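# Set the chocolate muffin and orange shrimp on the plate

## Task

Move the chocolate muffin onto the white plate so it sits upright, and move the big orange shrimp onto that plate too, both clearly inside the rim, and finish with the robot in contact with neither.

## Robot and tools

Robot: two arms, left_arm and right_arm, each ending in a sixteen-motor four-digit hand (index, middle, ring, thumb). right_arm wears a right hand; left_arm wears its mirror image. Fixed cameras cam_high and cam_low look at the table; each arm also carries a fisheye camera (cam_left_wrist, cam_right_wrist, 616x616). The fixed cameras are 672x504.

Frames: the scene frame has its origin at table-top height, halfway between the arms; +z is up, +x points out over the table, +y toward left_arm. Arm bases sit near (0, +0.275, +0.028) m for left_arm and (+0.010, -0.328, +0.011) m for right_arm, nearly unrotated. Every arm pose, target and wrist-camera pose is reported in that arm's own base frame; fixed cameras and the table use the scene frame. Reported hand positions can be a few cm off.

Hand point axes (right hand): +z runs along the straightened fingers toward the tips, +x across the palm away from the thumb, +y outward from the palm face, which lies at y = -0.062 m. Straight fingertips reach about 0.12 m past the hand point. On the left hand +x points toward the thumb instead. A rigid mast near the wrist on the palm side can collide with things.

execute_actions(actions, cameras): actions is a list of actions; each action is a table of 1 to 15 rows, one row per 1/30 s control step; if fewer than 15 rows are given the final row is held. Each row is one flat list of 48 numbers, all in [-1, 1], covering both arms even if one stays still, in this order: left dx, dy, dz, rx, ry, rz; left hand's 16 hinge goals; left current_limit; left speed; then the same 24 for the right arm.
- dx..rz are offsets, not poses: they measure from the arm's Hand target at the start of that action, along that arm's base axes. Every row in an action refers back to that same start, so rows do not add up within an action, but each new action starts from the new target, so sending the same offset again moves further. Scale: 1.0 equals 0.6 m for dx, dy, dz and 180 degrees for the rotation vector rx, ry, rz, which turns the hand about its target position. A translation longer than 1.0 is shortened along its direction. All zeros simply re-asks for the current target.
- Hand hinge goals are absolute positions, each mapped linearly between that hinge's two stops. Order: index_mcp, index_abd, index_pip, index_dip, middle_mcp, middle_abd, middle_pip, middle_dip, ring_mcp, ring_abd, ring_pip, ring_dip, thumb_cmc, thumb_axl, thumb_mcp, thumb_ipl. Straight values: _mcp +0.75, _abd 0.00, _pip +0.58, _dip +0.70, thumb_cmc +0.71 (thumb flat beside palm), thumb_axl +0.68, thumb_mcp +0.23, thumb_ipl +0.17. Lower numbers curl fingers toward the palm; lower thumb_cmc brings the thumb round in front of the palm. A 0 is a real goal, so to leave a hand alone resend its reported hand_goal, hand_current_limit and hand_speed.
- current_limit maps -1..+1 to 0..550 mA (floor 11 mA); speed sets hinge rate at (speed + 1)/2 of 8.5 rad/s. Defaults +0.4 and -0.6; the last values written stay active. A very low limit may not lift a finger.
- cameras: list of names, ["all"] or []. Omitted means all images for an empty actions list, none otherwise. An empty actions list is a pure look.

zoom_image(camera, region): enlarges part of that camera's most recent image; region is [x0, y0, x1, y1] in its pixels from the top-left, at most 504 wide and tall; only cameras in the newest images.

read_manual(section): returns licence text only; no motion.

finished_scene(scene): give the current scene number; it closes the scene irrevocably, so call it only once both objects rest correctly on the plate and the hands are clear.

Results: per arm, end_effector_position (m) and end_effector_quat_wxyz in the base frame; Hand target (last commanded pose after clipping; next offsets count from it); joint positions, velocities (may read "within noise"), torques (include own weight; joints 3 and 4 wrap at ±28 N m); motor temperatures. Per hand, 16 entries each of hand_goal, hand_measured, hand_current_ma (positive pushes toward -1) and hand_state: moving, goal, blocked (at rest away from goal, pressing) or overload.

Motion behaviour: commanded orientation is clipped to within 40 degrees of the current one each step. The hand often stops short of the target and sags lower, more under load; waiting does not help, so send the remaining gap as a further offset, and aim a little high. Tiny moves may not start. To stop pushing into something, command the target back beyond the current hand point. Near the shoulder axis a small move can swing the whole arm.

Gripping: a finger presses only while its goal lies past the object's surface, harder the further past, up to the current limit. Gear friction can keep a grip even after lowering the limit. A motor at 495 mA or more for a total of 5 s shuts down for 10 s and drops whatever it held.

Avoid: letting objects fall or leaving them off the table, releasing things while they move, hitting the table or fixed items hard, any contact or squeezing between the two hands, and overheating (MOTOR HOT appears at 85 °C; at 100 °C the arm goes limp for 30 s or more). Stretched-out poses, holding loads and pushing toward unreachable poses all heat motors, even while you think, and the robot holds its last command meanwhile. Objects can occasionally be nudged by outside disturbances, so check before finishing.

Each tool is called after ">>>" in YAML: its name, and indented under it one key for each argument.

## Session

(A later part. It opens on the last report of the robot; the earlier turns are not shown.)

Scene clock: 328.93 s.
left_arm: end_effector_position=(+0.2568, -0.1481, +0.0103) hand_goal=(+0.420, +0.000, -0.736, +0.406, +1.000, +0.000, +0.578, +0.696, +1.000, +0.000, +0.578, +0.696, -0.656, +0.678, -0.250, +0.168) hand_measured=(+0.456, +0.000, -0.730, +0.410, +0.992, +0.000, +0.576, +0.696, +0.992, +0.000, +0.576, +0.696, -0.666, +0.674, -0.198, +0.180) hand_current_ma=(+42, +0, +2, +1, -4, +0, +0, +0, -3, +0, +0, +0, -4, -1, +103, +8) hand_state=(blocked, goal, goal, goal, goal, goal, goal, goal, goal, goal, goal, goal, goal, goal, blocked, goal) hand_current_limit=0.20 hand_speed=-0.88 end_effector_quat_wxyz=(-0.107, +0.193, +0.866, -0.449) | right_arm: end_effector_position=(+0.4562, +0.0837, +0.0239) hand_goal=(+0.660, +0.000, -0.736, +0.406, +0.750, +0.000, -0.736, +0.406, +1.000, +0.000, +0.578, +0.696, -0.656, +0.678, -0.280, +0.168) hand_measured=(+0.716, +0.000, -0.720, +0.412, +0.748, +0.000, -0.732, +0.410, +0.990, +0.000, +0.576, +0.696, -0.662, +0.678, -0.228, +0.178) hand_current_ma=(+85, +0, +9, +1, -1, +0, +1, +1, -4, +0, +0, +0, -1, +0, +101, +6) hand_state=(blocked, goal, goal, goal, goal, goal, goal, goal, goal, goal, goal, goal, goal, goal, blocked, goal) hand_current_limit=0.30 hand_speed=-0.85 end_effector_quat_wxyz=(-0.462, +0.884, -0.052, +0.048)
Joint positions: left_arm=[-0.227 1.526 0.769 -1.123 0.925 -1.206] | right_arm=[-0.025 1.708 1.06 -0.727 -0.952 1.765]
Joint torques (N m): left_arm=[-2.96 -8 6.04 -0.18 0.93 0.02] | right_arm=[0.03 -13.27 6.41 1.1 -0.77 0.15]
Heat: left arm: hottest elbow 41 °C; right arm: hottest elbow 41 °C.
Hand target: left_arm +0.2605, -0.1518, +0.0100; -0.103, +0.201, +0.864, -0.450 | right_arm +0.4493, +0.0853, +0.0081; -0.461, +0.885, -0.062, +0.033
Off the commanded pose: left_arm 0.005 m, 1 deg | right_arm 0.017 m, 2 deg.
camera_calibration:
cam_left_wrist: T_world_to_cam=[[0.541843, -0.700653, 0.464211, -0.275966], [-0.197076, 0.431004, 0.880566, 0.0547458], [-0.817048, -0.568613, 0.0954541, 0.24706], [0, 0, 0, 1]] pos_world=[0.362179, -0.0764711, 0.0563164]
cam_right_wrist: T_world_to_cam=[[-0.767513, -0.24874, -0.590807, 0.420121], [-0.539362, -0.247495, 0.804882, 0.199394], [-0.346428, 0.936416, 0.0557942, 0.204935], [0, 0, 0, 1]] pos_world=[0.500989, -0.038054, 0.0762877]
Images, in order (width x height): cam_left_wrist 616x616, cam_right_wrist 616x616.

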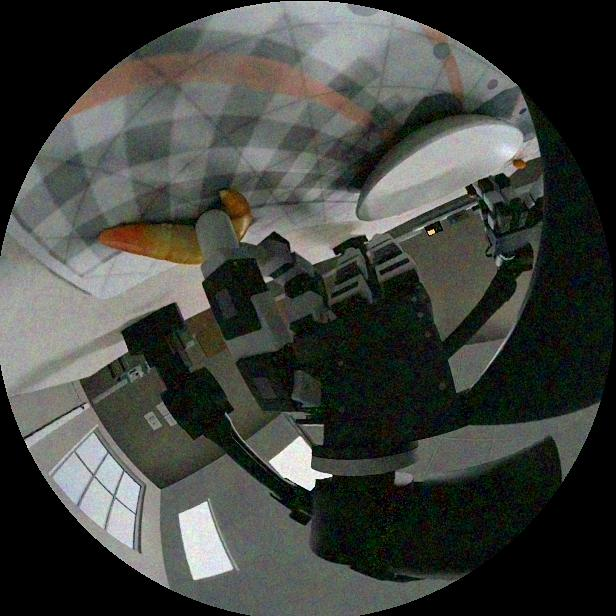

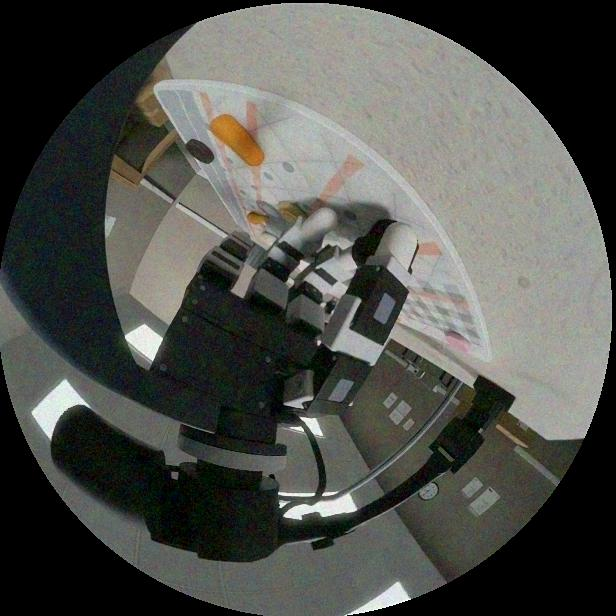

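>>> execute_actions:
  actions:
    - [[0,0,0,0,0,0,0.33,0,-0.75,0.38,1,0,0.577,0.696,1,0,0.577,0.696,-0.657,0.677,-0.34,0.14,0.4,-0.85,0,0.0,0,0,0,0,0.55,0,-0.745,0.39,0.68,0,-0.745,0.39,1,0,0.577,0.696,-0.657,0.677,-0.33,0.15,0.3,-0.85]]
    - [[0,0,0,0,0,0,0.24,0,-0.76,0.36,1,0,0.577,0.696,1,0,0.577,0.696,-0.657,0.677,-0.42,0.12,0.6,-0.85,0,0.0,0,0,0,0,0.50,0,-0.75,0.38,0.64,0,-0.75,0.38,1,0,0.577,0.696,-0.657,0.677,-0.37,0.14,0.3,-0.85]]
  cameras: ["cam_left_wrist","cam_right_wrist"]

>>> zoom_image:
  camera: "cam_left_wrist"
  region: [80, 120, 280, 300]

>>> zoom_image:
  camera: "cam_right_wrist"
  region: [320, 150, 500, 330]

Scene clock: 345.37 s.
left_arm: end_effector_position=(+0.2570, -0.1482, +0.0102) hand_goal=(+0.240, +0.000, -0.760, +0.360, +1.000, +0.000, +0.578, +0.696, +1.000, +0.000, +0.578, +0.696, -0.656, +0.678, -0.420, +0.120) hand_measured=(+0.280, +0.000, -0.744, +0.366, +0.992, +0.000, +0.576, +0.696, +0.992, +0.000, +0.576, +0.696, -0.678, +0.666, -0.382, +0.136) hand_current_ma=(+50, +0, +10, +2, -4, +0, +0, +0, -3, +0, +0, +0, -16, -8, +62, +15) hand_state=(blocked, goal, goal, goal, goal, goal, goal, goal, goal, goal, goal, goal, blocked, goal, blocked, goal) hand_current_limit=0.60 hand_speed=-0.85 end_effector_quat_wxyz=(-0.107, +0.193, +0.866, -0.449) | right_arm: end_effector_position=(+0.4562, +0.0837, +0.0239) hand_goal=(+0.500, +0.000, -0.750, +0.380, +0.640, +0.000, -0.750, +0.380, +1.000, +0.000, +0.578, +0.696, -0.656, +0.678, -0.370, +0.140) hand_measured=(+0.680, +0.000, -0.708, +0.410, +0.638, +0.000, -0.742, +0.384, +0.990, +0.000, +0.576, +0.696, -0.678, +0.670, -0.232, +0.178) hand_current_ma=(+357, +0, +46, +26, +0, +0, +2, +1, -4, +0, +0, +0, -15, -3, +358, +64) hand_state=(blocked, goal, blocked, blocked, goal, goal, goal, goal, goal, goal, goal, goal, blocked, goal, blocked, blocked) hand_current_limit=0.30 hand_speed=-0.85 end_effector_quat_wxyz=(-0.462, +0.884, -0.052, +0.048)
Joint positions: left_arm=[-0.227 1.526 0.769 -1.122 0.925 -1.206] | right_arm=[-0.025 1.708 1.06 -0.727 -0.952 1.765]
Joint torques (N m): left_arm=[-3.08 -8 6.04 -0.23 0.93 0.02] | right_arm=[0.09 -13.57 6.43 1.1 -0.77 0.15]
Heat: left arm: hottest elbow 40 °C; right arm: hottest elbow 40 °C.
Hand target: left_arm +0.2605, -0.1518, +0.0101; -0.103, +0.201, +0.864, -0.450 | right_arm +0.4493, +0.0853, +0.0081; -0.461, +0.885, -0.062, +0.033
Off the commanded pose: left_arm 0.005 m, 1 deg | right_arm 0.017 m, 2 deg.
camera_calibration:
cam_left_wrist: T_world_to_cam=[[0.541494, -0.700546, 0.464779, -0.275972], [-0.19775, 0.431198, 0.88032, 0.0550592], [-0.817116, -0.568598, 0.0949582, 0.247277], [0, 0, 0, 1]] pos_world=[0.362379, -0.0764712, 0.0563155]
cam_right_wrist: T_world_to_cam=[[-0.767513, -0.24874, -0.590807, 0.420121], [-0.539362, -0.247495, 0.804882, 0.199394], [-0.346428, 0.936416, 0.0557942, 0.204935], [0, 0, 0, 1]] pos_world=[0.500989, -0.038054, 0.0762877]
Images, in order (width x height): cam_left_wrist 616x616, cam_right_wrist 616x616.

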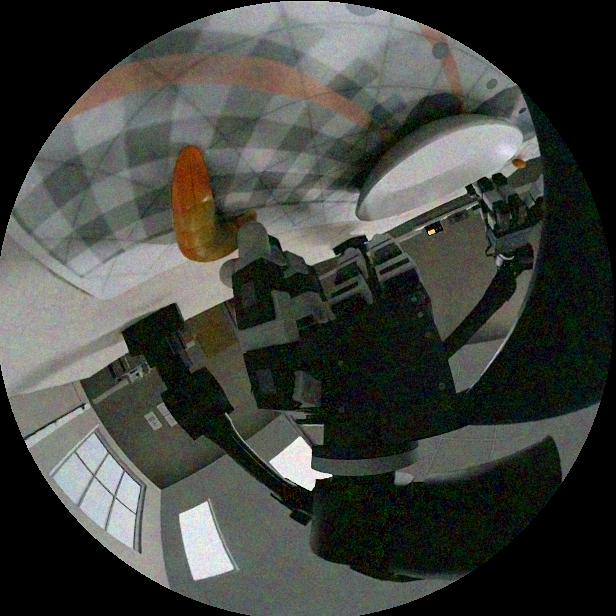

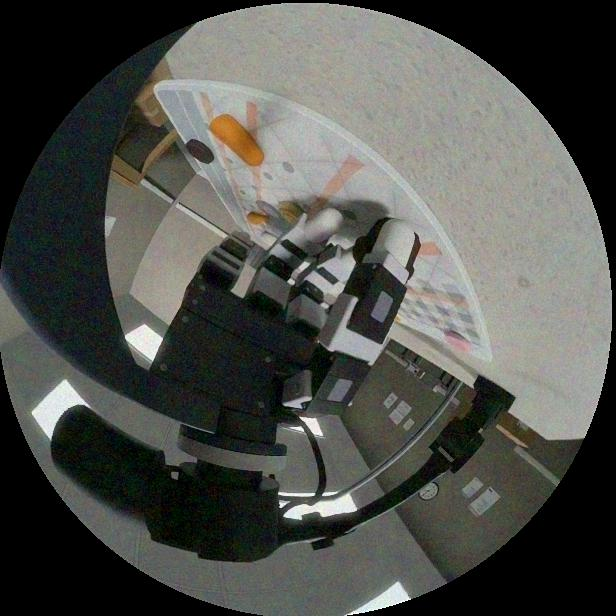

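Scaled by 2.520 from the camera's 616x616 image, which has a finer 880x880 frame.

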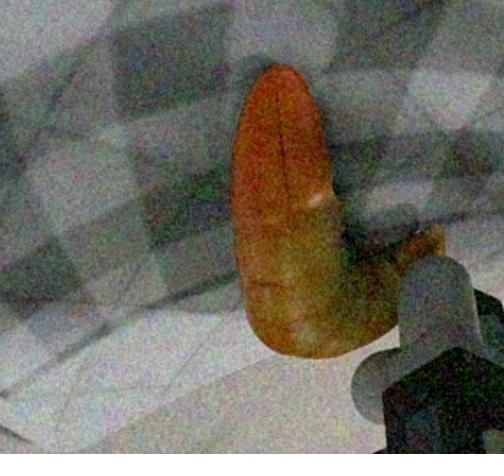

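Scaled by 2.800 from the camera's 616x616 image, which has a finer 880x880 frame.

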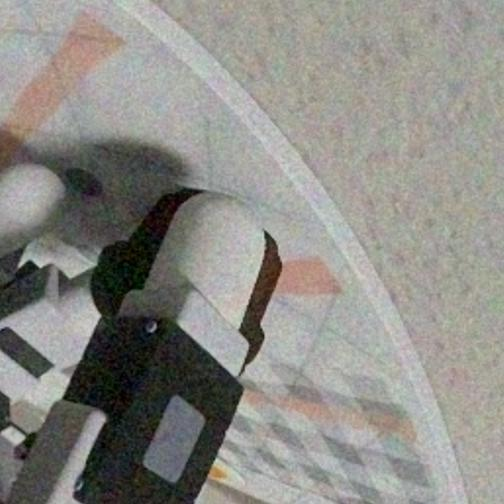

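>>> execute_actions:
  actions:
    - [[0,0,0,0,0,0,0.45,0,-0.737,0.406,1,0,0.577,0.696,1,0,0.577,0.696,-0.657,0.677,-0.22,0.168,0.3,-0.85,0,0.0,0.08,0,0,0,0.50,0,-0.75,0.38,0.64,0,-0.75,0.38,1,0,0.577,0.696,-0.657,0.677,-0.37,0.14,0.3,-0.85]]
    - [[0,0,0.0,0,0,0,0.64,0,-0.737,0.406,1,0,0.577,0.696,1,0,0.577,0.696,-0.657,0.677,-0.08,0.168,0.3,-0.8,0,0.0,0.04,0,0,0,0.50,0,-0.75,0.38,0.64,0,-0.75,0.38,1,0,0.577,0.696,-0.657,0.677,-0.37,0.14,0.3,-0.85]]
    - [[0,0,0.1,0,0,0,0.64,0,-0.737,0.406,1,0,0.577,0.696,1,0,0.577,0.696,-0.657,0.677,-0.08,0.168,0.3,-0.85,0,0.0,0.05,0,0,0,0.50,0,-0.75,0.38,0.64,0,-0.75,0.38,1,0,0.577,0.696,-0.657,0.677,-0.37,0.14,0.3,-0.85]]
  cameras: ["all"]

>>> zoom_image:
  camera: "cam_left_wrist"
  region: [80, 80, 300, 280]

>>> zoom_image:
  camera: "cam_low"
  region: [200, 150, 450, 290]

Scene clock: 362.70 s.
left_arm: end_effector_position=(+0.2467, -0.1471, +0.0589) hand_goal=(+0.640, +0.000, -0.736, +0.406, +1.000, +0.000, +0.578, +0.696, +1.000, +0.000, +0.578, +0.696, -0.656, +0.678, -0.080, +0.168) hand_measured=(+0.628, +0.000, -0.738, +0.404, +0.992, +0.000, +0.576, +0.696, +0.992, +0.000, +0.576, +0.696, -0.658, +0.676, -0.082, +0.166) hand_current_ma=(-6, +0, +0, +0, -4, +0, +0, +0, -3, +0, +0, +0, +0, +0, -1, -1) hand_state=(goal, goal, goal, goal, goal, goal, goal, goal, goal, goal, goal, goal, goal, goal, goal, goal) hand_current_limit=0.30 hand_speed=-0.85 end_effector_quat_wxyz=(-0.115, +0.190, +0.865, -0.450) | right_arm: end_effector_position=(+0.4297, +0.0844, +0.0897) hand_goal=(+0.500, +0.000, -0.750, +0.380, +0.640, +0.000, -0.750, +0.380, +1.000, +0.000, +0.578, +0.696, -0.656, +0.678, -0.370, +0.140) hand_measured=(+0.676, +0.000, -0.708, +0.410, +0.638, +0.000, -0.742, +0.384, +0.990, +0.000, +0.576, +0.696, -0.680, +0.668, -0.232, +0.178) hand_current_ma=(+357, +0, +46, +26, +0, +0, +2, +1, -4, +0, +0, +0, -19, -5, +357, +64) hand_state=(blocked, goal, blocked, blocked, goal, goal, goal, goal, goal, goal, goal, goal, blocked, goal, blocked, blocked) hand_current_limit=0.30 hand_speed=-0.85 end_effector_quat_wxyz=(-0.460, +0.885, -0.071, +0.013)
Joint positions: left_arm=[-0.231 1.418 0.809 -1.288 0.927 -1.206] | right_arm=[-0.025 1.595 1.116 -0.974 -0.952 1.768]
Joint torques (N m): left_arm=[-2.67 -7.65 9.11 -0.95 0.83 0] | right_arm=[0.09 -14.92 11.79 0.13 -0.8 0.14]
Heat: left arm: hottest elbow 40 °C; right arm: hottest elbow 40 °C.
Hand target: left_arm +0.2604, -0.1519, +0.0699; -0.103, +0.201, +0.864, -0.450 | right_arm +0.4492, +0.0853, +0.1100; -0.461, +0.885, -0.062, +0.033
Off the commanded pose: left_arm 0.018 m, 2 deg | right_arm 0.028 m, 2 deg.
camera_calibration:
cam_left_wrist: T_world_to_cam=[[0.547861, -0.702911, 0.453613, -0.293464], [-0.180735, 0.429973, 0.884567, 0.00504556], [-0.816812, -0.566604, 0.108525, 0.234172], [0, 0, 0, 1]] pos_world=[0.352964, -0.0757655, 0.103242]
cam_right_wrist: T_world_to_cam=[[-0.812679, -0.246454, -0.528028, 0.452319], [-0.473731, -0.248217, 0.844966, 0.100575], [-0.339311, 0.936829, 0.0849681, 0.185726], [0, 0, 0, 1]] pos_world=[0.478254, -0.0375535, 0.138073]

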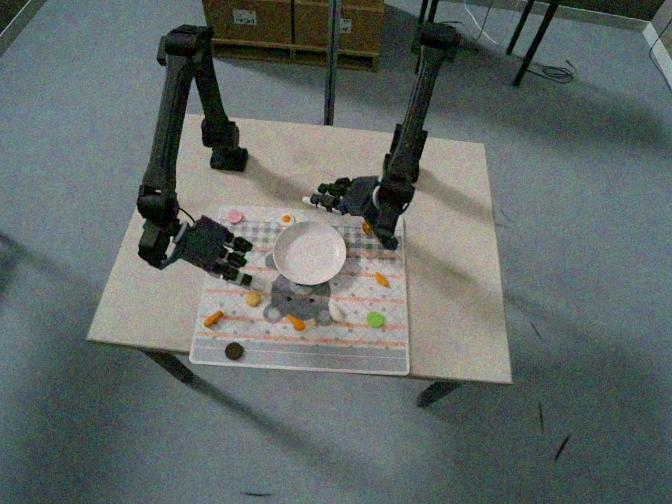

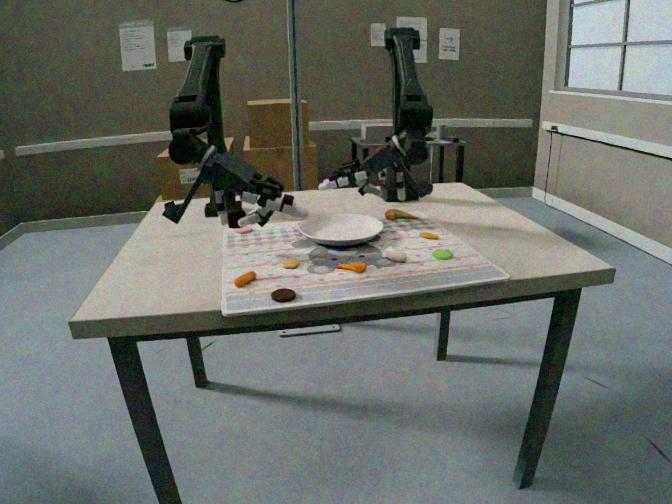

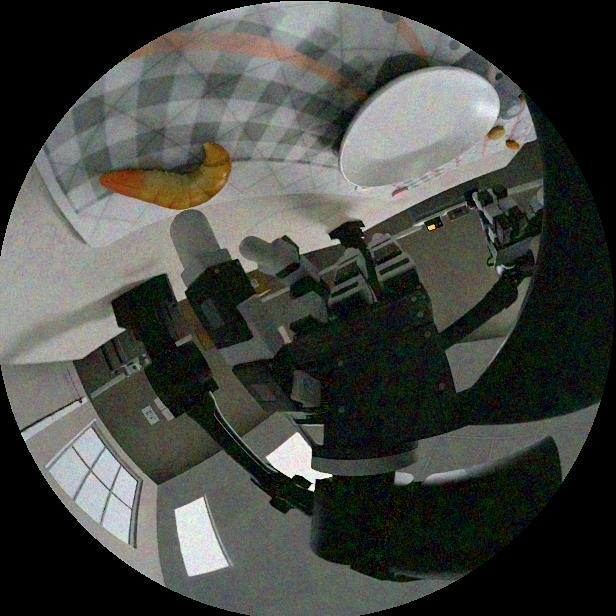

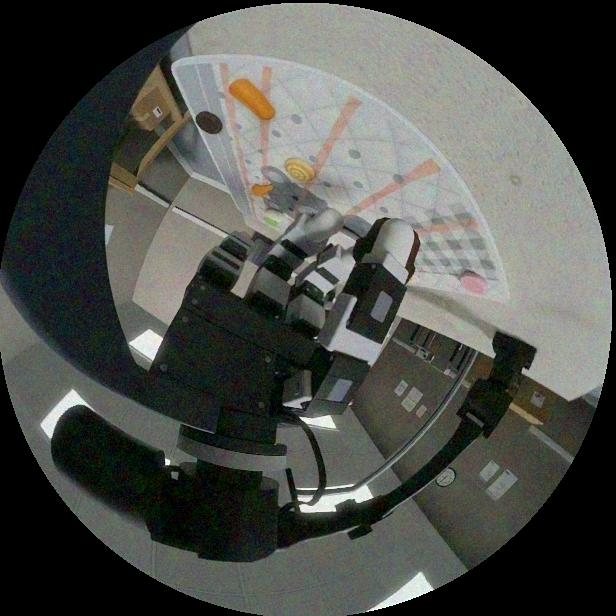

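Scaled by 2.291 from the camera's 616x616 image, which has a finer 880x880 frame.

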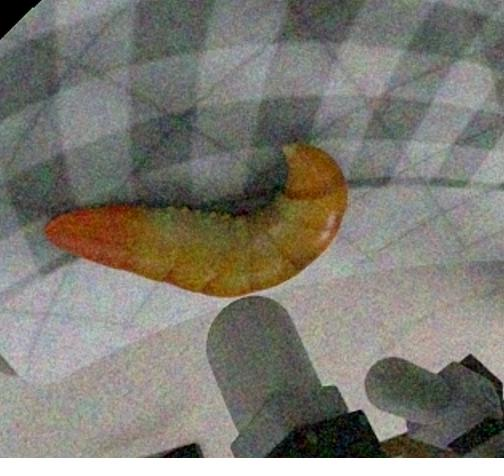

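Scaled by 2.016 from the camera's 672x504 image, which has a finer 960x720 frame.

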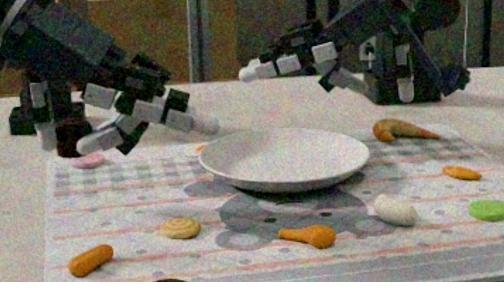

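>>> execute_actions:
  actions:
    - [[-0.0112,0.0075,0.0,0,0,-0.0585,0.66,0,-0.737,0.406,0.66,0,-0.737,0.406,1,0,0.577,0.696,-0.657,0.677,-0.06,0.168,0.3,-0.7,0,0.0,0.0,0,0,0,0.50,0,-0.75,0.38,0.64,0,-0.75,0.38,1,0,0.577,0.696,-0.657,0.677,-0.37,0.14,0.3,-0.85]]
    - [[-0.0112,0.0075,0.0,0,0,-0.0585,0.66,0,-0.737,0.406,0.66,0,-0.737,0.406,1,0,0.577,0.696,-0.657,0.677,-0.06,0.168,0.3,-0.7,0,0.0,0.0,0,0,0,0.50,0,-0.75,0.38,0.64,0,-0.75,0.38,1,0,0.577,0.696,-0.657,0.677,-0.37,0.14,0.3,-0.85]]
  cameras: ["cam_left_wrist"]

>>> zoom_image:
  camera: "cam_left_wrist"
  region: [80, 80, 300, 280]

Scene clock: 437.13 s.
left_arm: end_effector_position=(+0.2337, -0.1376, +0.0635) hand_goal=(+0.660, +0.000, -0.736, +0.406, +0.660, +0.000, -0.736, +0.406, +1.000, +0.000, +0.578, +0.696, -0.656, +0.678, -0.060, +0.168) hand_measured=(+0.650, +0.000, -0.736, +0.404, +0.656, +0.000, -0.730, +0.408, +0.992, +0.000, +0.576, +0.696, -0.658, +0.676, -0.062, +0.166) hand_current_ma=(-5, +0, +0, +0, -1, +0, +2, +0, -3, +0, +0, +0, +0, +0, -1, +0) hand_state=(goal, goal, goal, goal, goal, goal, goal, goal, goal, goal, goal, goal, goal, goal, goal, goal) hand_current_limit=0.30 hand_speed=-0.70 end_effector_quat_wxyz=(-0.190, +0.344, +0.816, -0.423) | right_arm: end_effector_position=(+0.4297, +0.0844, +0.0897) hand_goal=(+0.500, +0.000, -0.750, +0.380, +0.640, +0.000, -0.750, +0.380, +1.000, +0.000, +0.578, +0.696, -0.656, +0.678, -0.370, +0.140) hand_measured=(+0.676, +0.000, -0.708, +0.410, +0.638, +0.000, -0.742, +0.384, +0.990, +0.000, +0.576, +0.696, -0.680, +0.668, -0.232, +0.178) hand_current_ma=(+358, +0, +46, +26, +0, +0, +2, +1, -4, +0, +0, +0, -19, -5, +358, +64) hand_state=(blocked, goal, blocked, blocked, goal, goal, goal, goal, goal, goal, goal, goal, blocked, goal, blocked, blocked) hand_current_limit=0.30 hand_speed=-0.85 end_effector_quat_wxyz=(-0.460, +0.885, -0.071, +0.013)
Joint positions: left_arm=[-0.277 1.508 0.889 -1.593 0.78 -0.778] | right_arm=[-0.025 1.595 1.116 -0.974 -0.952 1.768]
Joint torques (N m): left_arm=[-2.67 -7.36 8.64 -1.77 0.52 0.08] | right_arm=[0.03 -15.03 11.78 0.08 -0.8 0.14]
Motor temperatures (°C): left_arm=[28 33 42 29 31 29] | right_arm=[29 34 46 27 33 29]
Heat: left arm: hottest elbow 42 °C; right arm: hottest elbow 46 °C.
Hand target: left_arm +0.2470, -0.1428, +0.0700; -0.183, +0.355, +0.813, -0.423 | right_arm +0.4492, +0.0853, +0.1100; -0.461, +0.885, -0.062, +0.033
Off the commanded pose: left_arm 0.016 m, 2 deg | right_arm 0.028 m, 2 deg.
camera_calibration:
cam_left_wrist: T_world_to_cam=[[0.261271, -0.848396, 0.460394, -0.23528], [-0.0230263, 0.471347, 0.881647, -0.0363528], [-0.964991, -0.24095, 0.103614, 0.308248], [0, 0, 0, 1]] pos_world=[0.358091, -0.108204, 0.108433]
Images, in order (width x height): cam_left_wrist 616x616.

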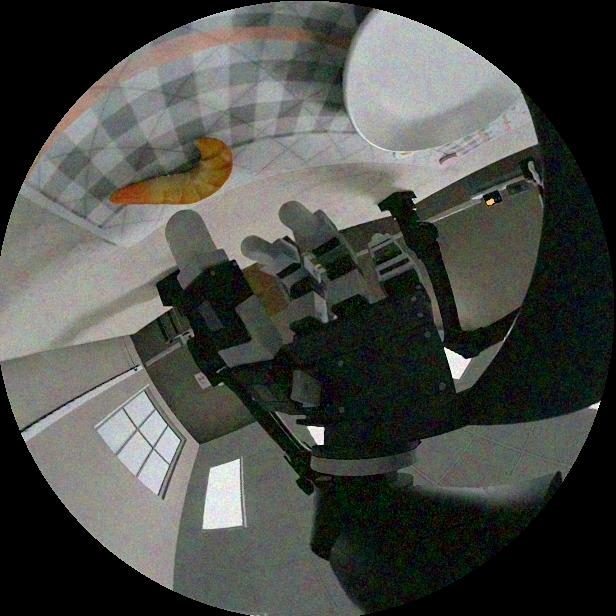

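Scaled by 2.291 from the camera's 616x616 image, which has a finer 880x880 frame.

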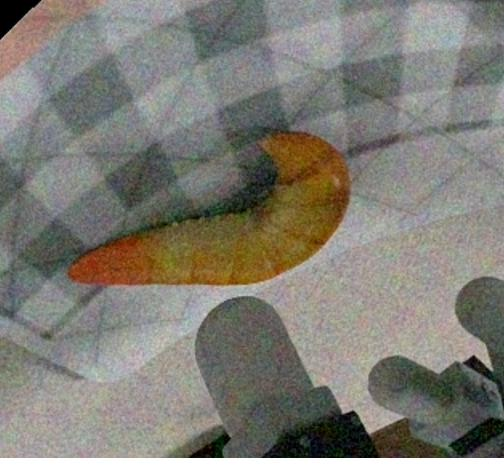

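>>> execute_actions:
  actions:
    - [[-0.0085,0,-0.058,0,0,-0.005,0.66,0,-0.737,0.406,0.66,0,-0.737,0.406,1,0,0.577,0.696,-0.657,0.677,-0.06,0.168,0.3,-0.7,0,0.0,0.0,0,0,0,0.50,0,-0.75,0.38,0.64,0,-0.75,0.38,1,0,0.577,0.696,-0.657,0.677,-0.37,0.14,0.3,-0.85]]
  cameras: []

Scene clock: 473.87 s.
left_arm: end_effector_position=(+0.2390, -0.1393, +0.0369) hand_goal=(+0.660, +0.000, -0.736, +0.406, +0.660, +0.000, -0.736, +0.406, +1.000, +0.000, +0.578, +0.696, -0.656, +0.678, -0.060, +0.168) hand_measured=(+0.650, +0.000, -0.736, +0.404, +0.656, +0.000, -0.730, +0.408, +0.992, +0.000, +0.576, +0.696, -0.658, +0.676, -0.062, +0.166) hand_current_ma=(-5, +0, +0, +0, -1, +0, +2, +0, -3, +0, +0, +0, +0, +0, -1, +0) hand_state=(goal, goal, goal, goal, goal, goal, goal, goal, goal, goal, goal, goal, goal, goal, goal, goal) hand_current_limit=0.30 hand_speed=-0.70 end_effector_quat_wxyz=(-0.191, +0.351, +0.814, -0.422) | right_arm: end_effector_position=(+0.4297, +0.0844, +0.0897) hand_goal=(+0.500, +0.000, -0.750, +0.380, +0.640, +0.000, -0.750, +0.380, +1.000, +0.000, +0.578, +0.696, -0.656, +0.678, -0.370, +0.140) hand_measured=(+0.676, +0.000, -0.708, +0.410, +0.638, +0.000, -0.742, +0.384, +0.990, +0.000, +0.576, +0.696, -0.680, +0.668, -0.232, +0.178) hand_current_ma=(+358, +0, +46, +26, +0, +0, +2, +1, -4, +0, +0, +0, -19, -5, +358, +64) hand_state=(blocked, goal, blocked, blocked, goal, goal, goal, goal, goal, goal, goal, goal, blocked, goal, blocked, blocked) hand_current_limit=0.30 hand_speed=-0.85 end_effector_quat_wxyz=(-0.460, +0.885, -0.071, +0.013)
Joint positions: left_arm=[-0.279 1.57 0.874 -1.521 0.774 -0.765] | right_arm=[-0.025 1.595 1.116 -0.974 -0.952 1.768]
Joint torques (N m): left_arm=[-2.96 -8.29 5.61 -0.81 0.55 0.1] | right_arm=[0.09 -15.15 11.81 0.1 -0.8 0.14]
Heat: left arm: hottest elbow 43 °C; right arm: hottest elbow 47 °C.
Hand target: left_arm +0.2418, -0.1429, +0.0352; -0.187, +0.362, +0.810, -0.422 | right_arm +0.4492, +0.0853, +0.1100; -0.461, +0.885, -0.062, +0.033
Off the commanded pose: left_arm 0.005 m, 1 deg | right_arm 0.028 m, 2 deg.
No camera images: "cameras" was empty.

>>> execute_actions:
  actions:
    - [[-0.0015,0,-0.0455,0,0,0,0.66,0,-0.737,0.406,0.66,0,-0.737,0.406,1,0,0.577,0.696,-0.657,0.677,-0.06,0.168,0.3,-0.7,0,0.0,0.0,0,0,0,0.50,0,-0.75,0.38,0.64,0,-0.75,0.38,1,0,0.577,0.696,-0.657,0.677,-0.37,0.14,0.3,-0.85]]
    - [[0,0,0,0,0,0,0.58,0,-0.737,0.406,0.58,0,-0.737,0.406,1,0,0.577,0.696,-0.657,0.677,-0.11,0.168,0.2,-0.88,0,0.0,0.0,0,0,0,0.50,0,-0.75,0.38,0.64,0,-0.75,0.38,1,0,0.577,0.696,-0.657,0.677,-0.37,0.14,0.3,-0.85]]
  cameras: ["cam_left_wrist"]

>>> zoom_image:
  camera: "cam_left_wrist"
  region: [80, 120, 330, 320]

Scene clock: 487.07 s.
left_arm: end_effector_position=(+0.2381, -0.1393, +0.0096) hand_goal=(+0.580, +0.000, -0.736, +0.406, +0.580, +0.000, -0.736, +0.406, +1.000, +0.000, +0.578, +0.696, -0.656, +0.678, -0.110, +0.168) hand_measured=(+0.578, +0.000, -0.736, +0.404, +0.578, +0.000, -0.730, +0.408, +0.992, +0.000, +0.576, +0.696, -0.658, +0.676, -0.108, +0.166) hand_current_ma=(+0, +0, +0, +0, +0, +0, +2, +0, -3, +0, +0, +0, +0, +0, +0, +0) hand_state=(goal, goal, goal, goal, goal, goal, goal, goal, goal, goal, goal, goal, goal, goal, goal, goal) hand_current_limit=0.20 hand_speed=-0.88 end_effector_quat_wxyz=(-0.191, +0.351, +0.814, -0.422) | right_arm: end_effector_position=(+0.4297, +0.0844, +0.0897) hand_goal=(+0.500, +0.000, -0.750, +0.380, +0.640, +0.000, -0.750, +0.380, +1.000, +0.000, +0.578, +0.696, -0.656, +0.678, -0.370, +0.140) hand_measured=(+0.676, +0.000, -0.708, +0.410, +0.638, +0.000, -0.742, +0.384, +0.990, +0.000, +0.576, +0.696, -0.680, +0.668, -0.232, +0.178) hand_current_ma=(+358, +0, +46, +26, +0, +0, +2, +1, -4, +0, +0, +0, -19, -5, +358, +64) hand_state=(blocked, goal, blocked, blocked, goal, goal, goal, goal, goal, goal, goal, goal, blocked, goal, blocked, blocked) hand_current_limit=0.30 hand_speed=-0.85 end_effector_quat_wxyz=(-0.460, +0.885, -0.071, +0.013)
Joint positions: left_arm=[-0.28 1.624 0.846 -1.44 0.774 -0.764] | right_arm=[-0.025 1.595 1.116 -0.974 -0.952 1.768]
Joint torques (N m): left_arm=[-2.96 -8.64 5.19 -0.85 0.58 0.08] | right_arm=[0.09 -14.97 11.79 0.1 -0.8 0.14]
Heat: left arm: hottest elbow 41 °C; right arm: hottest elbow 48 °C.
Hand target: left_arm +0.2409, -0.1429, +0.0078; -0.187, +0.362, +0.810, -0.422 | right_arm +0.4492, +0.0853, +0.1100; -0.461, +0.885, -0.062, +0.033
Off the commanded pose: left_arm 0.005 m, 1 deg | right_arm 0.028 m, 2 deg.
camera_calibration:
cam_left_wrist: T_world_to_cam=[[0.246208, -0.850801, 0.464241, -0.209816], [-0.020477, 0.474312, 0.880119, 0.0118319], [-0.969001, -0.226199, 0.0993578, 0.320726], [0, 0, 0, 1]] pos_world=[0.362684, -0.111575, 0.0551248]
Images, in order (width x height): cam_left_wrist 616x616.

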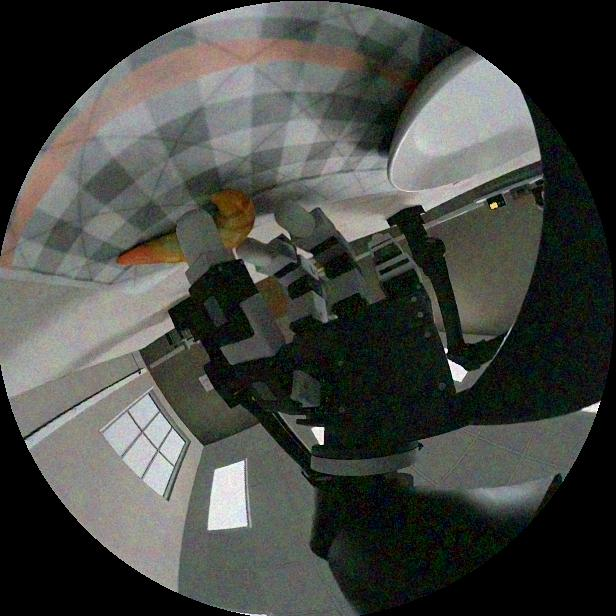

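Scaled by 2.016 from the camera's 616x616 image, which has a finer 880x880 frame.

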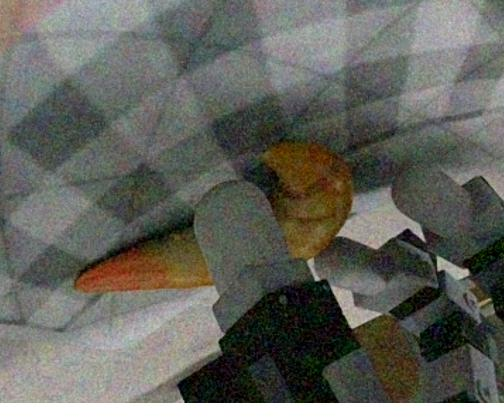

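>>> execute_actions:
  actions:
    - [[0,0,0,0,0,0,0.52,0,-0.737,0.406,0.52,0,-0.737,0.406,1,0,0.577,0.696,-0.657,0.677,-0.16,0.168,0.2,-0.88,0,0.0,0.0,0,0,0,0.50,0,-0.75,0.38,0.64,0,-0.75,0.38,1,0,0.577,0.696,-0.657,0.677,-0.37,0.14,0.3,-0.85]]
    - [[0,0,0,0,0,0,0.46,0,-0.737,0.406,0.46,0,-0.737,0.406,1,0,0.577,0.696,-0.657,0.677,-0.21,0.168,0.2,-0.88,0,0.0,0.0,0,0,0,0.50,0,-0.75,0.38,0.64,0,-0.75,0.38,1,0,0.577,0.696,-0.657,0.677,-0.37,0.14,0.3,-0.85]]
  cameras: ["cam_left_wrist"]

>>> zoom_image:
  camera: "cam_left_wrist"
  region: [80, 120, 330, 320]

Scene clock: 497.13 s.
left_arm: end_effector_position=(+0.2381, -0.1393, +0.0096) hand_goal=(+0.460, +0.000, -0.736, +0.406, +0.460, +0.000, -0.736, +0.406, +1.000, +0.000, +0.578, +0.696, -0.656, +0.678, -0.210, +0.168) hand_measured=(+0.484, +0.000, -0.732, +0.406, +0.460, +0.000, -0.730, +0.408, +0.992, +0.000, +0.576, +0.696, -0.662, +0.676, -0.178, +0.174) hand_current_ma=(+20, +0, +1, +0, +0, +0, +2, +0, -3, +0, +0, +0, -1, +0, +47, +3) hand_state=(blocked, goal, goal, goal, goal, goal, goal, goal, goal, goal, goal, goal, goal, goal, blocked, goal) hand_current_limit=0.20 hand_speed=-0.88 end_effector_quat_wxyz=(-0.191, +0.351, +0.814, -0.422) | right_arm: end_effector_position=(+0.4297, +0.0844, +0.0897) hand_goal=(+0.500, +0.000, -0.750, +0.380, +0.640, +0.000, -0.750, +0.380, +1.000, +0.000, +0.578, +0.696, -0.656, +0.678, -0.370, +0.140) hand_measured=(+0.676, +0.000, -0.708, +0.410, +0.638, +0.000, -0.742, +0.384, +0.990, +0.000, +0.576, +0.696, -0.680, +0.668, -0.232, +0.178) hand_current_ma=(+358, +0, +46, +26, +0, +0, +2, +1, -4, +0, +0, +0, -19, -5, +358, +64) hand_state=(blocked, goal, blocked, blocked, goal, goal, goal, goal, goal, goal, goal, goal, blocked, goal, blocked, blocked) hand_current_limit=0.30 hand_speed=-0.85 end_effector_quat_wxyz=(-0.460, +0.885, -0.071, +0.013)
Joint positions: left_arm=[-0.28 1.624 0.846 -1.44 0.774 -0.764] | right_arm=[-0.025 1.595 1.116 -0.974 -0.952 1.768]
Joint torques (N m): left_arm=[-2.9 -8.59 5.19 -0.84 0.56 0.09] | right_arm=[0.03 -15.09 11.81 0.09 -0.8 0.13]
Heat: left arm: hottest elbow 41 °C; right arm: hottest elbow 48 °C.
Hand target: left_arm +0.2409, -0.1429, +0.0078; -0.187, +0.362, +0.810, -0.422 | right_arm +0.4492, +0.0853, +0.1100; -0.461, +0.885, -0.062, +0.033
Off the commanded pose: left_arm 0.005 m, 1 deg | right_arm 0.028 m, 2 deg.
camera_calibration:
cam_left_wrist: T_world_to_cam=[[0.246208, -0.850801, 0.464241, -0.209816], [-0.020477, 0.474312, 0.880119, 0.0118319], [-0.969001, -0.226199, 0.0993578, 0.320726], [0, 0, 0, 1]] pos_world=[0.362684, -0.111575, 0.0551248]
Images, in order (width x height): cam_left_wrist 616x616.

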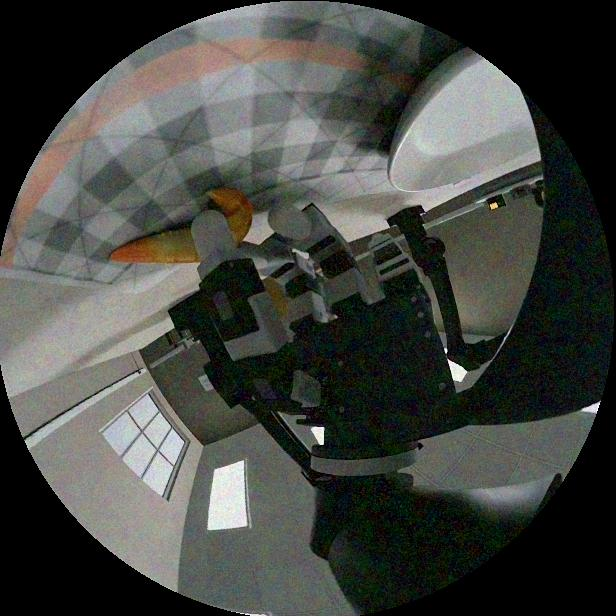

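Scaled by 2.016 from the camera's 616x616 image, which has a finer 880x880 frame.

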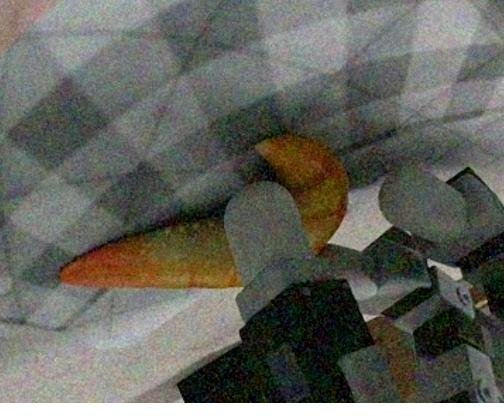

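>>> execute_actions:
  actions:
    - [[0,0,0,0,0,0,0.46,0,-0.737,0.406,0.38,0,-0.737,0.406,1,0,0.577,0.696,-0.657,0.677,-0.21,0.168,0.2,-0.88,0,0.0,0.0,0,0,0,0.50,0,-0.75,0.38,0.64,0,-0.75,0.38,1,0,0.577,0.696,-0.657,0.677,-0.37,0.14,0.3,-0.85]]
    - [[0,0,0,0,0,0,0.46,0,-0.737,0.406,0.32,0,-0.737,0.406,1,0,0.577,0.696,-0.657,0.677,-0.21,0.168,0.2,-0.88,0,0.0,0.0,0,0,0,0.50,0,-0.75,0.38,0.64,0,-0.75,0.38,1,0,0.577,0.696,-0.657,0.677,-0.37,0.14,0.3,-0.85]]
  cameras: ["cam_left_wrist"]

>>> zoom_image:
  camera: "cam_left_wrist"
  region: [80, 120, 330, 320]

Scene clock: 508.40 s.
left_arm: end_effector_position=(+0.2381, -0.1393, +0.0096) hand_goal=(+0.460, +0.000, -0.736, +0.406, +0.320, +0.000, -0.736, +0.406, +1.000, +0.000, +0.578, +0.696, -0.656, +0.678, -0.210, +0.168) hand_measured=(+0.484, +0.000, -0.732, +0.406, +0.320, +0.000, -0.730, +0.408, +0.992, +0.000, +0.576, +0.696, -0.662, +0.676, -0.178, +0.174) hand_current_ma=(+20, +0, +1, +0, +0, +0, +2, +0, -3, +0, +0, +0, -1, +0, +46, +3) hand_state=(blocked, goal, goal, goal, goal, goal, goal, goal, goal, goal, goal, goal, goal, goal, blocked, goal) hand_current_limit=0.20 hand_speed=-0.88 end_effector_quat_wxyz=(-0.191, +0.351, +0.814, -0.422) | right_arm: end_effector_position=(+0.4297, +0.0844, +0.0897) hand_goal=(+0.500, +0.000, -0.750, +0.380, +0.640, +0.000, -0.750, +0.380, +1.000, +0.000, +0.578, +0.696, -0.656, +0.678, -0.370, +0.140) hand_measured=(+0.676, +0.000, -0.708, +0.410, +0.638, +0.000, -0.742, +0.384, +0.990, +0.000, +0.576, +0.696, -0.680, +0.668, -0.232, +0.178) hand_current_ma=(+358, +0, +46, +26, +0, +0, +2, +1, -4, +0, +0, +0, -19, -5, +357, +64) hand_state=(blocked, goal, blocked, blocked, goal, goal, goal, goal, goal, goal, goal, goal, blocked, goal, blocked, blocked) hand_current_limit=0.30 hand_speed=-0.85 end_effector_quat_wxyz=(-0.460, +0.885, -0.071, +0.013)
Joint positions: left_arm=[-0.28 1.624 0.846 -1.44 0.774 -0.764] | right_arm=[-0.025 1.595 1.116 -0.974 -0.952 1.768]
Joint torques (N m): left_arm=[-2.9 -8.59 5.2 -0.85 0.55 0.09] | right_arm=[0.09 -15.03 11.79 0.08 -0.79 0.14]
Heat: left arm: hottest elbow 40 °C; right arm: hottest elbow 48 °C.
Hand target: left_arm +0.2409, -0.1429, +0.0078; -0.187, +0.362, +0.810, -0.422 | right_arm +0.4492, +0.0853, +0.1100; -0.461, +0.885, -0.062, +0.033
Off the commanded pose: left_arm 0.005 m, 1 deg | right_arm 0.028 m, 2 deg.
camera_calibration:
cam_left_wrist: T_world_to_cam=[[0.246208, -0.850801, 0.464241, -0.209816], [-0.020477, 0.474312, 0.880119, 0.0118319], [-0.969001, -0.226199, 0.0993578, 0.320726], [0, 0, 0, 1]] pos_world=[0.362684, -0.111575, 0.0551248]
Images, in order (width x height): cam_left_wrist 616x616.

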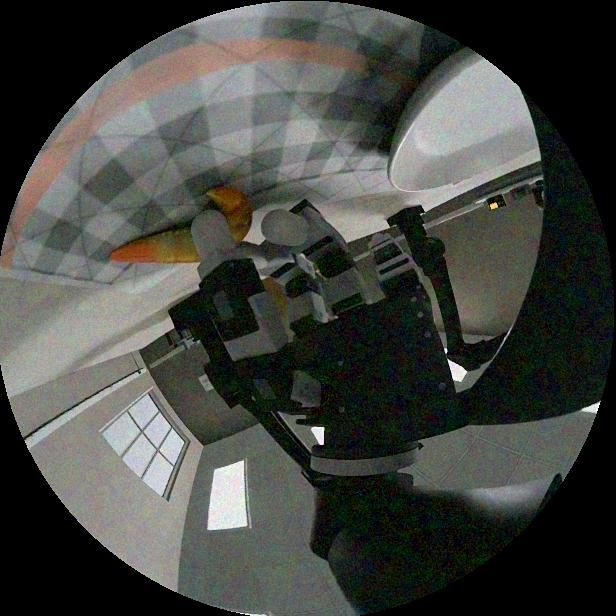

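Scaled by 2.016 from the camera's 616x616 image, which has a finer 880x880 frame.

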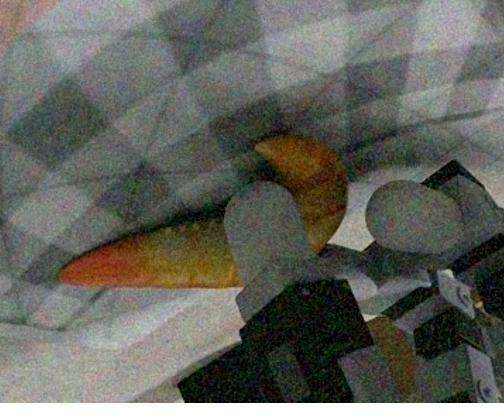

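>>> execute_actions:
  actions:
    - [[0,0,0,0,0,0,0.44,0,-0.737,0.406,0.26,0,-0.737,0.406,1,0,0.577,0.696,-0.657,0.677,-0.22,0.168,0.2,-0.88,0,0.0,0.0,0,0,0,0.50,0,-0.75,0.38,0.64,0,-0.75,0.38,1,0,0.577,0.696,-0.657,0.677,-0.37,0.14,0.3,-0.85]]
    - [[0,0,0,0,0,0,0.44,0,-0.737,0.406,0.20,0,-0.737,0.406,1,0,0.577,0.696,-0.657,0.677,-0.22,0.168,0.2,-0.88,0,0.0,0.0,0,0,0,0.50,0,-0.75,0.38,0.64,0,-0.75,0.38,1,0,0.577,0.696,-0.657,0.677,-0.37,0.14,0.3,-0.85]]
  cameras: ["cam_left_wrist"]

>>> zoom_image:
  camera: "cam_left_wrist"
  region: [80, 120, 330, 320]

Scene clock: 535.10 s.
left_arm: end_effector_position=(+0.2381, -0.1393, +0.0096) hand_goal=(+0.440, +0.000, -0.736, +0.406, +0.200, +0.000, -0.736, +0.406, +1.000, +0.000, +0.578, +0.696, -0.656, +0.678, -0.220, +0.168) hand_measured=(+0.474, +0.000, -0.730, +0.406, +0.202, +0.000, -0.730, +0.408, +0.992, +0.000, +0.576, +0.696, -0.664, +0.674, -0.180, +0.178) hand_current_ma=(+36, +0, +1, +0, +0, +0, +2, +0, -3, +0, +0, +0, -3, -1, +68, +6) hand_state=(blocked, goal, goal, goal, goal, goal, goal, goal, goal, goal, goal, goal, goal, goal, blocked, goal) hand_current_limit=0.20 hand_speed=-0.88 end_effector_quat_wxyz=(-0.191, +0.351, +0.814, -0.422) | right_arm: end_effector_position=(+0.4297, +0.0844, +0.0897) hand_goal=(+0.500, +0.000, -0.750, +0.380, +0.640, +0.000, -0.750, +0.380, +1.000, +0.000, +0.578, +0.696, -0.656, +0.678, -0.370, +0.140) hand_measured=(+0.676, +0.000, -0.708, +0.410, +0.638, +0.000, -0.742, +0.384, +0.990, +0.000, +0.576, +0.696, -0.680, +0.668, -0.232, +0.178) hand_current_ma=(+358, +0, +46, +26, +0, +0, +2, +1, -4, +0, +0, +0, -19, -5, +358, +64) hand_state=(blocked, goal, blocked, blocked, goal, goal, goal, goal, goal, goal, goal, goal, blocked, goal, blocked, blocked) hand_current_limit=0.30 hand_speed=-0.85 end_effector_quat_wxyz=(-0.460, +0.885, -0.071, +0.013)
Joint positions: left_arm=[-0.28 1.624 0.846 -1.44 0.774 -0.764] | right_arm=[-0.025 1.595 1.116 -0.974 -0.952 1.768]
Joint torques (N m): left_arm=[-3.08 -8.59 5.19 -0.83 0.55 0.09] | right_arm=[0.09 -14.97 11.78 0.08 -0.8 0.14]
Heat: left arm: hottest elbow 40 °C; right arm: hottest elbow 48 °C.
Hand target: left_arm +0.2409, -0.1429, +0.0078; -0.187, +0.362, +0.810, -0.422 | right_arm +0.4492, +0.0853, +0.1100; -0.461, +0.885, -0.062, +0.033
Off the commanded pose: left_arm 0.005 m, 1 deg | right_arm 0.028 m, 2 deg.
camera_calibration:
cam_left_wrist: T_world_to_cam=[[0.246208, -0.850801, 0.464241, -0.209816], [-0.020477, 0.474312, 0.880119, 0.0118319], [-0.969001, -0.226199, 0.0993578, 0.320726], [0, 0, 0, 1]] pos_world=[0.362684, -0.111575, 0.0551248]
Images, in order (width x height): cam_left_wrist 616x616.

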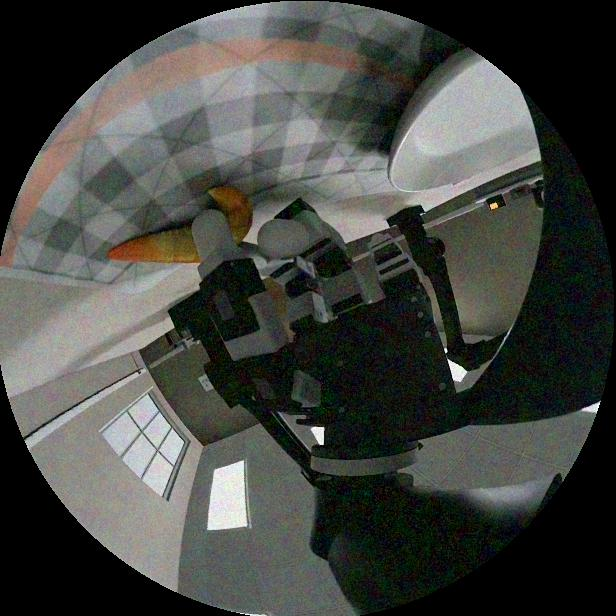

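Scaled by 2.016 from the camera's 616x616 image, which has a finer 880x880 frame.

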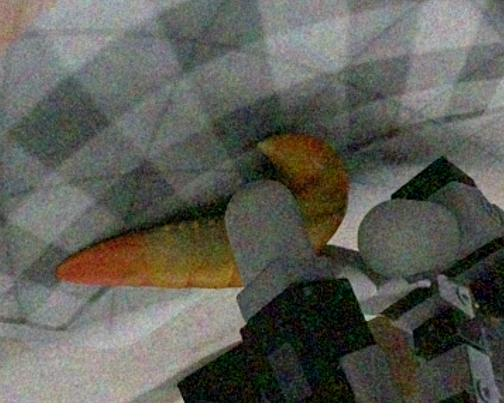

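>>> execute_actions:
  actions:
    - [[0,0,0,0,0,0,0.37,0,-0.745,0.39,0.60,0,-0.737,0.406,1,0,0.577,0.696,-0.657,0.677,-0.28,0.155,0.3,-0.85,0,0.0,0.0,0,0,0,0.50,0,-0.75,0.38,0.64,0,-0.75,0.38,1,0,0.577,0.696,-0.657,0.677,-0.37,0.14,0.3,-0.85]]
    - [[0,0,0,0,0,0,0.35,0,-0.75,0.38,0.8,0,-0.737,0.406,1,0,0.577,0.696,-0.657,0.677,-0.30,0.14,0.3,-0.85,0,0.0,0.0,0,0,0,0.50,0,-0.75,0.38,0.64,0,-0.75,0.38,1,0,0.577,0.696,-0.657,0.677,-0.37,0.14,0.3,-0.85]]
  cameras: ["cam_left_wrist"]

>>> zoom_image:
  camera: "cam_left_wrist"
  region: [80, 120, 330, 320]

Scene clock: 554.80 s.
left_arm: end_effector_position=(+0.2385, -0.1393, +0.0094) hand_goal=(+0.350, +0.000, -0.750, +0.380, +0.800, +0.000, -0.736, +0.406, +1.000, +0.000, +0.578, +0.696, -0.656, +0.678, -0.300, +0.140) hand_measured=(+0.350, +0.000, -0.742, +0.384, +0.786, +0.000, -0.730, +0.408, +0.992, +0.000, +0.576, +0.696, -0.660, +0.674, -0.294, +0.144) hand_current_ma=(+0, +0, +2, +1, -7, +0, +1, +0, -3, +0, +0, +0, -1, -1, +3, +1) hand_state=(goal, goal, goal, goal, goal, goal, goal, goal, goal, goal, goal, goal, goal, goal, goal, goal) hand_current_limit=0.30 hand_speed=-0.85 end_effector_quat_wxyz=(-0.190, +0.352, +0.814, -0.422) | right_arm: end_effector_position=(+0.4297, +0.0844, +0.0897) hand_goal=(+0.500, +0.000, -0.750, +0.380, +0.640, +0.000, -0.750, +0.380, +1.000, +0.000, +0.578, +0.696, -0.656, +0.678, -0.370, +0.140) hand_measured=(+0.676, +0.000, -0.708, +0.410, +0.638, +0.000, -0.742, +0.384, +0.990, +0.000, +0.576, +0.696, -0.680, +0.668, -0.232, +0.178) hand_current_ma=(+358, +0, +46, +26, +0, +0, +2, +1, -4, +0, +0, +0, -19, -5, +358, +64) hand_state=(blocked, goal, blocked, blocked, goal, goal, goal, goal, goal, goal, goal, goal, blocked, goal, blocked, blocked) hand_current_limit=0.30 hand_speed=-0.85 end_effector_quat_wxyz=(-0.460, +0.885, -0.071, +0.013)
Joint positions: left_arm=[-0.28 1.624 0.846 -1.438 0.774 -0.764] | right_arm=[-0.025 1.595 1.116 -0.974 -0.952 1.768]
Joint torques (N m): left_arm=[-2.84 -8.64 5.18 -0.92 0.59 0.08] | right_arm=[0.09 -15.09 11.79 0.12 -0.8 0.14]
Heat: left arm: hottest elbow 39 °C; right arm: hottest elbow 48 °C.
Hand target: left_arm +0.2409, -0.1429, +0.0078; -0.187, +0.362, +0.810, -0.422 | right_arm +0.4492, +0.0853, +0.1100; -0.461, +0.885, -0.062, +0.033
Off the commanded pose: left_arm 0.005 m, 1 deg | right_arm 0.028 m, 2 deg.
camera_calibration:
cam_left_wrist: T_world_to_cam=[[0.244999, -0.850743, 0.464985, -0.209568], [-0.0217749, 0.474652, 0.879904, 0.012409], [-0.969279, -0.2257, 0.0977643, 0.32124], [0, 0, 0, 1]] pos_world=[0.362985, -0.111675, 0.0551215]
Images, in order (width x height): cam_left_wrist 616x616.

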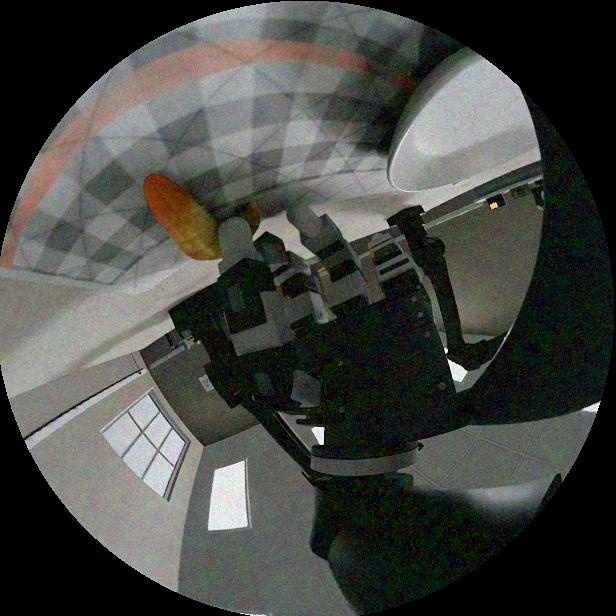

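Scaled by 2.016 from the camera's 616x616 image, which has a finer 880x880 frame.

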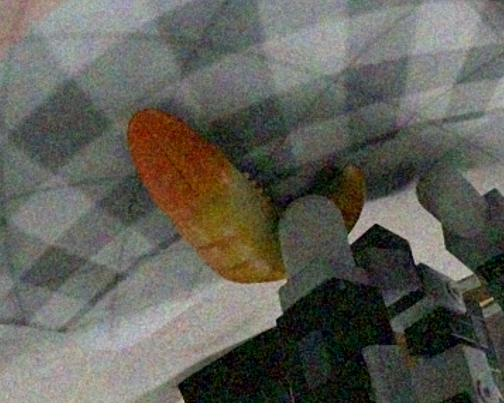

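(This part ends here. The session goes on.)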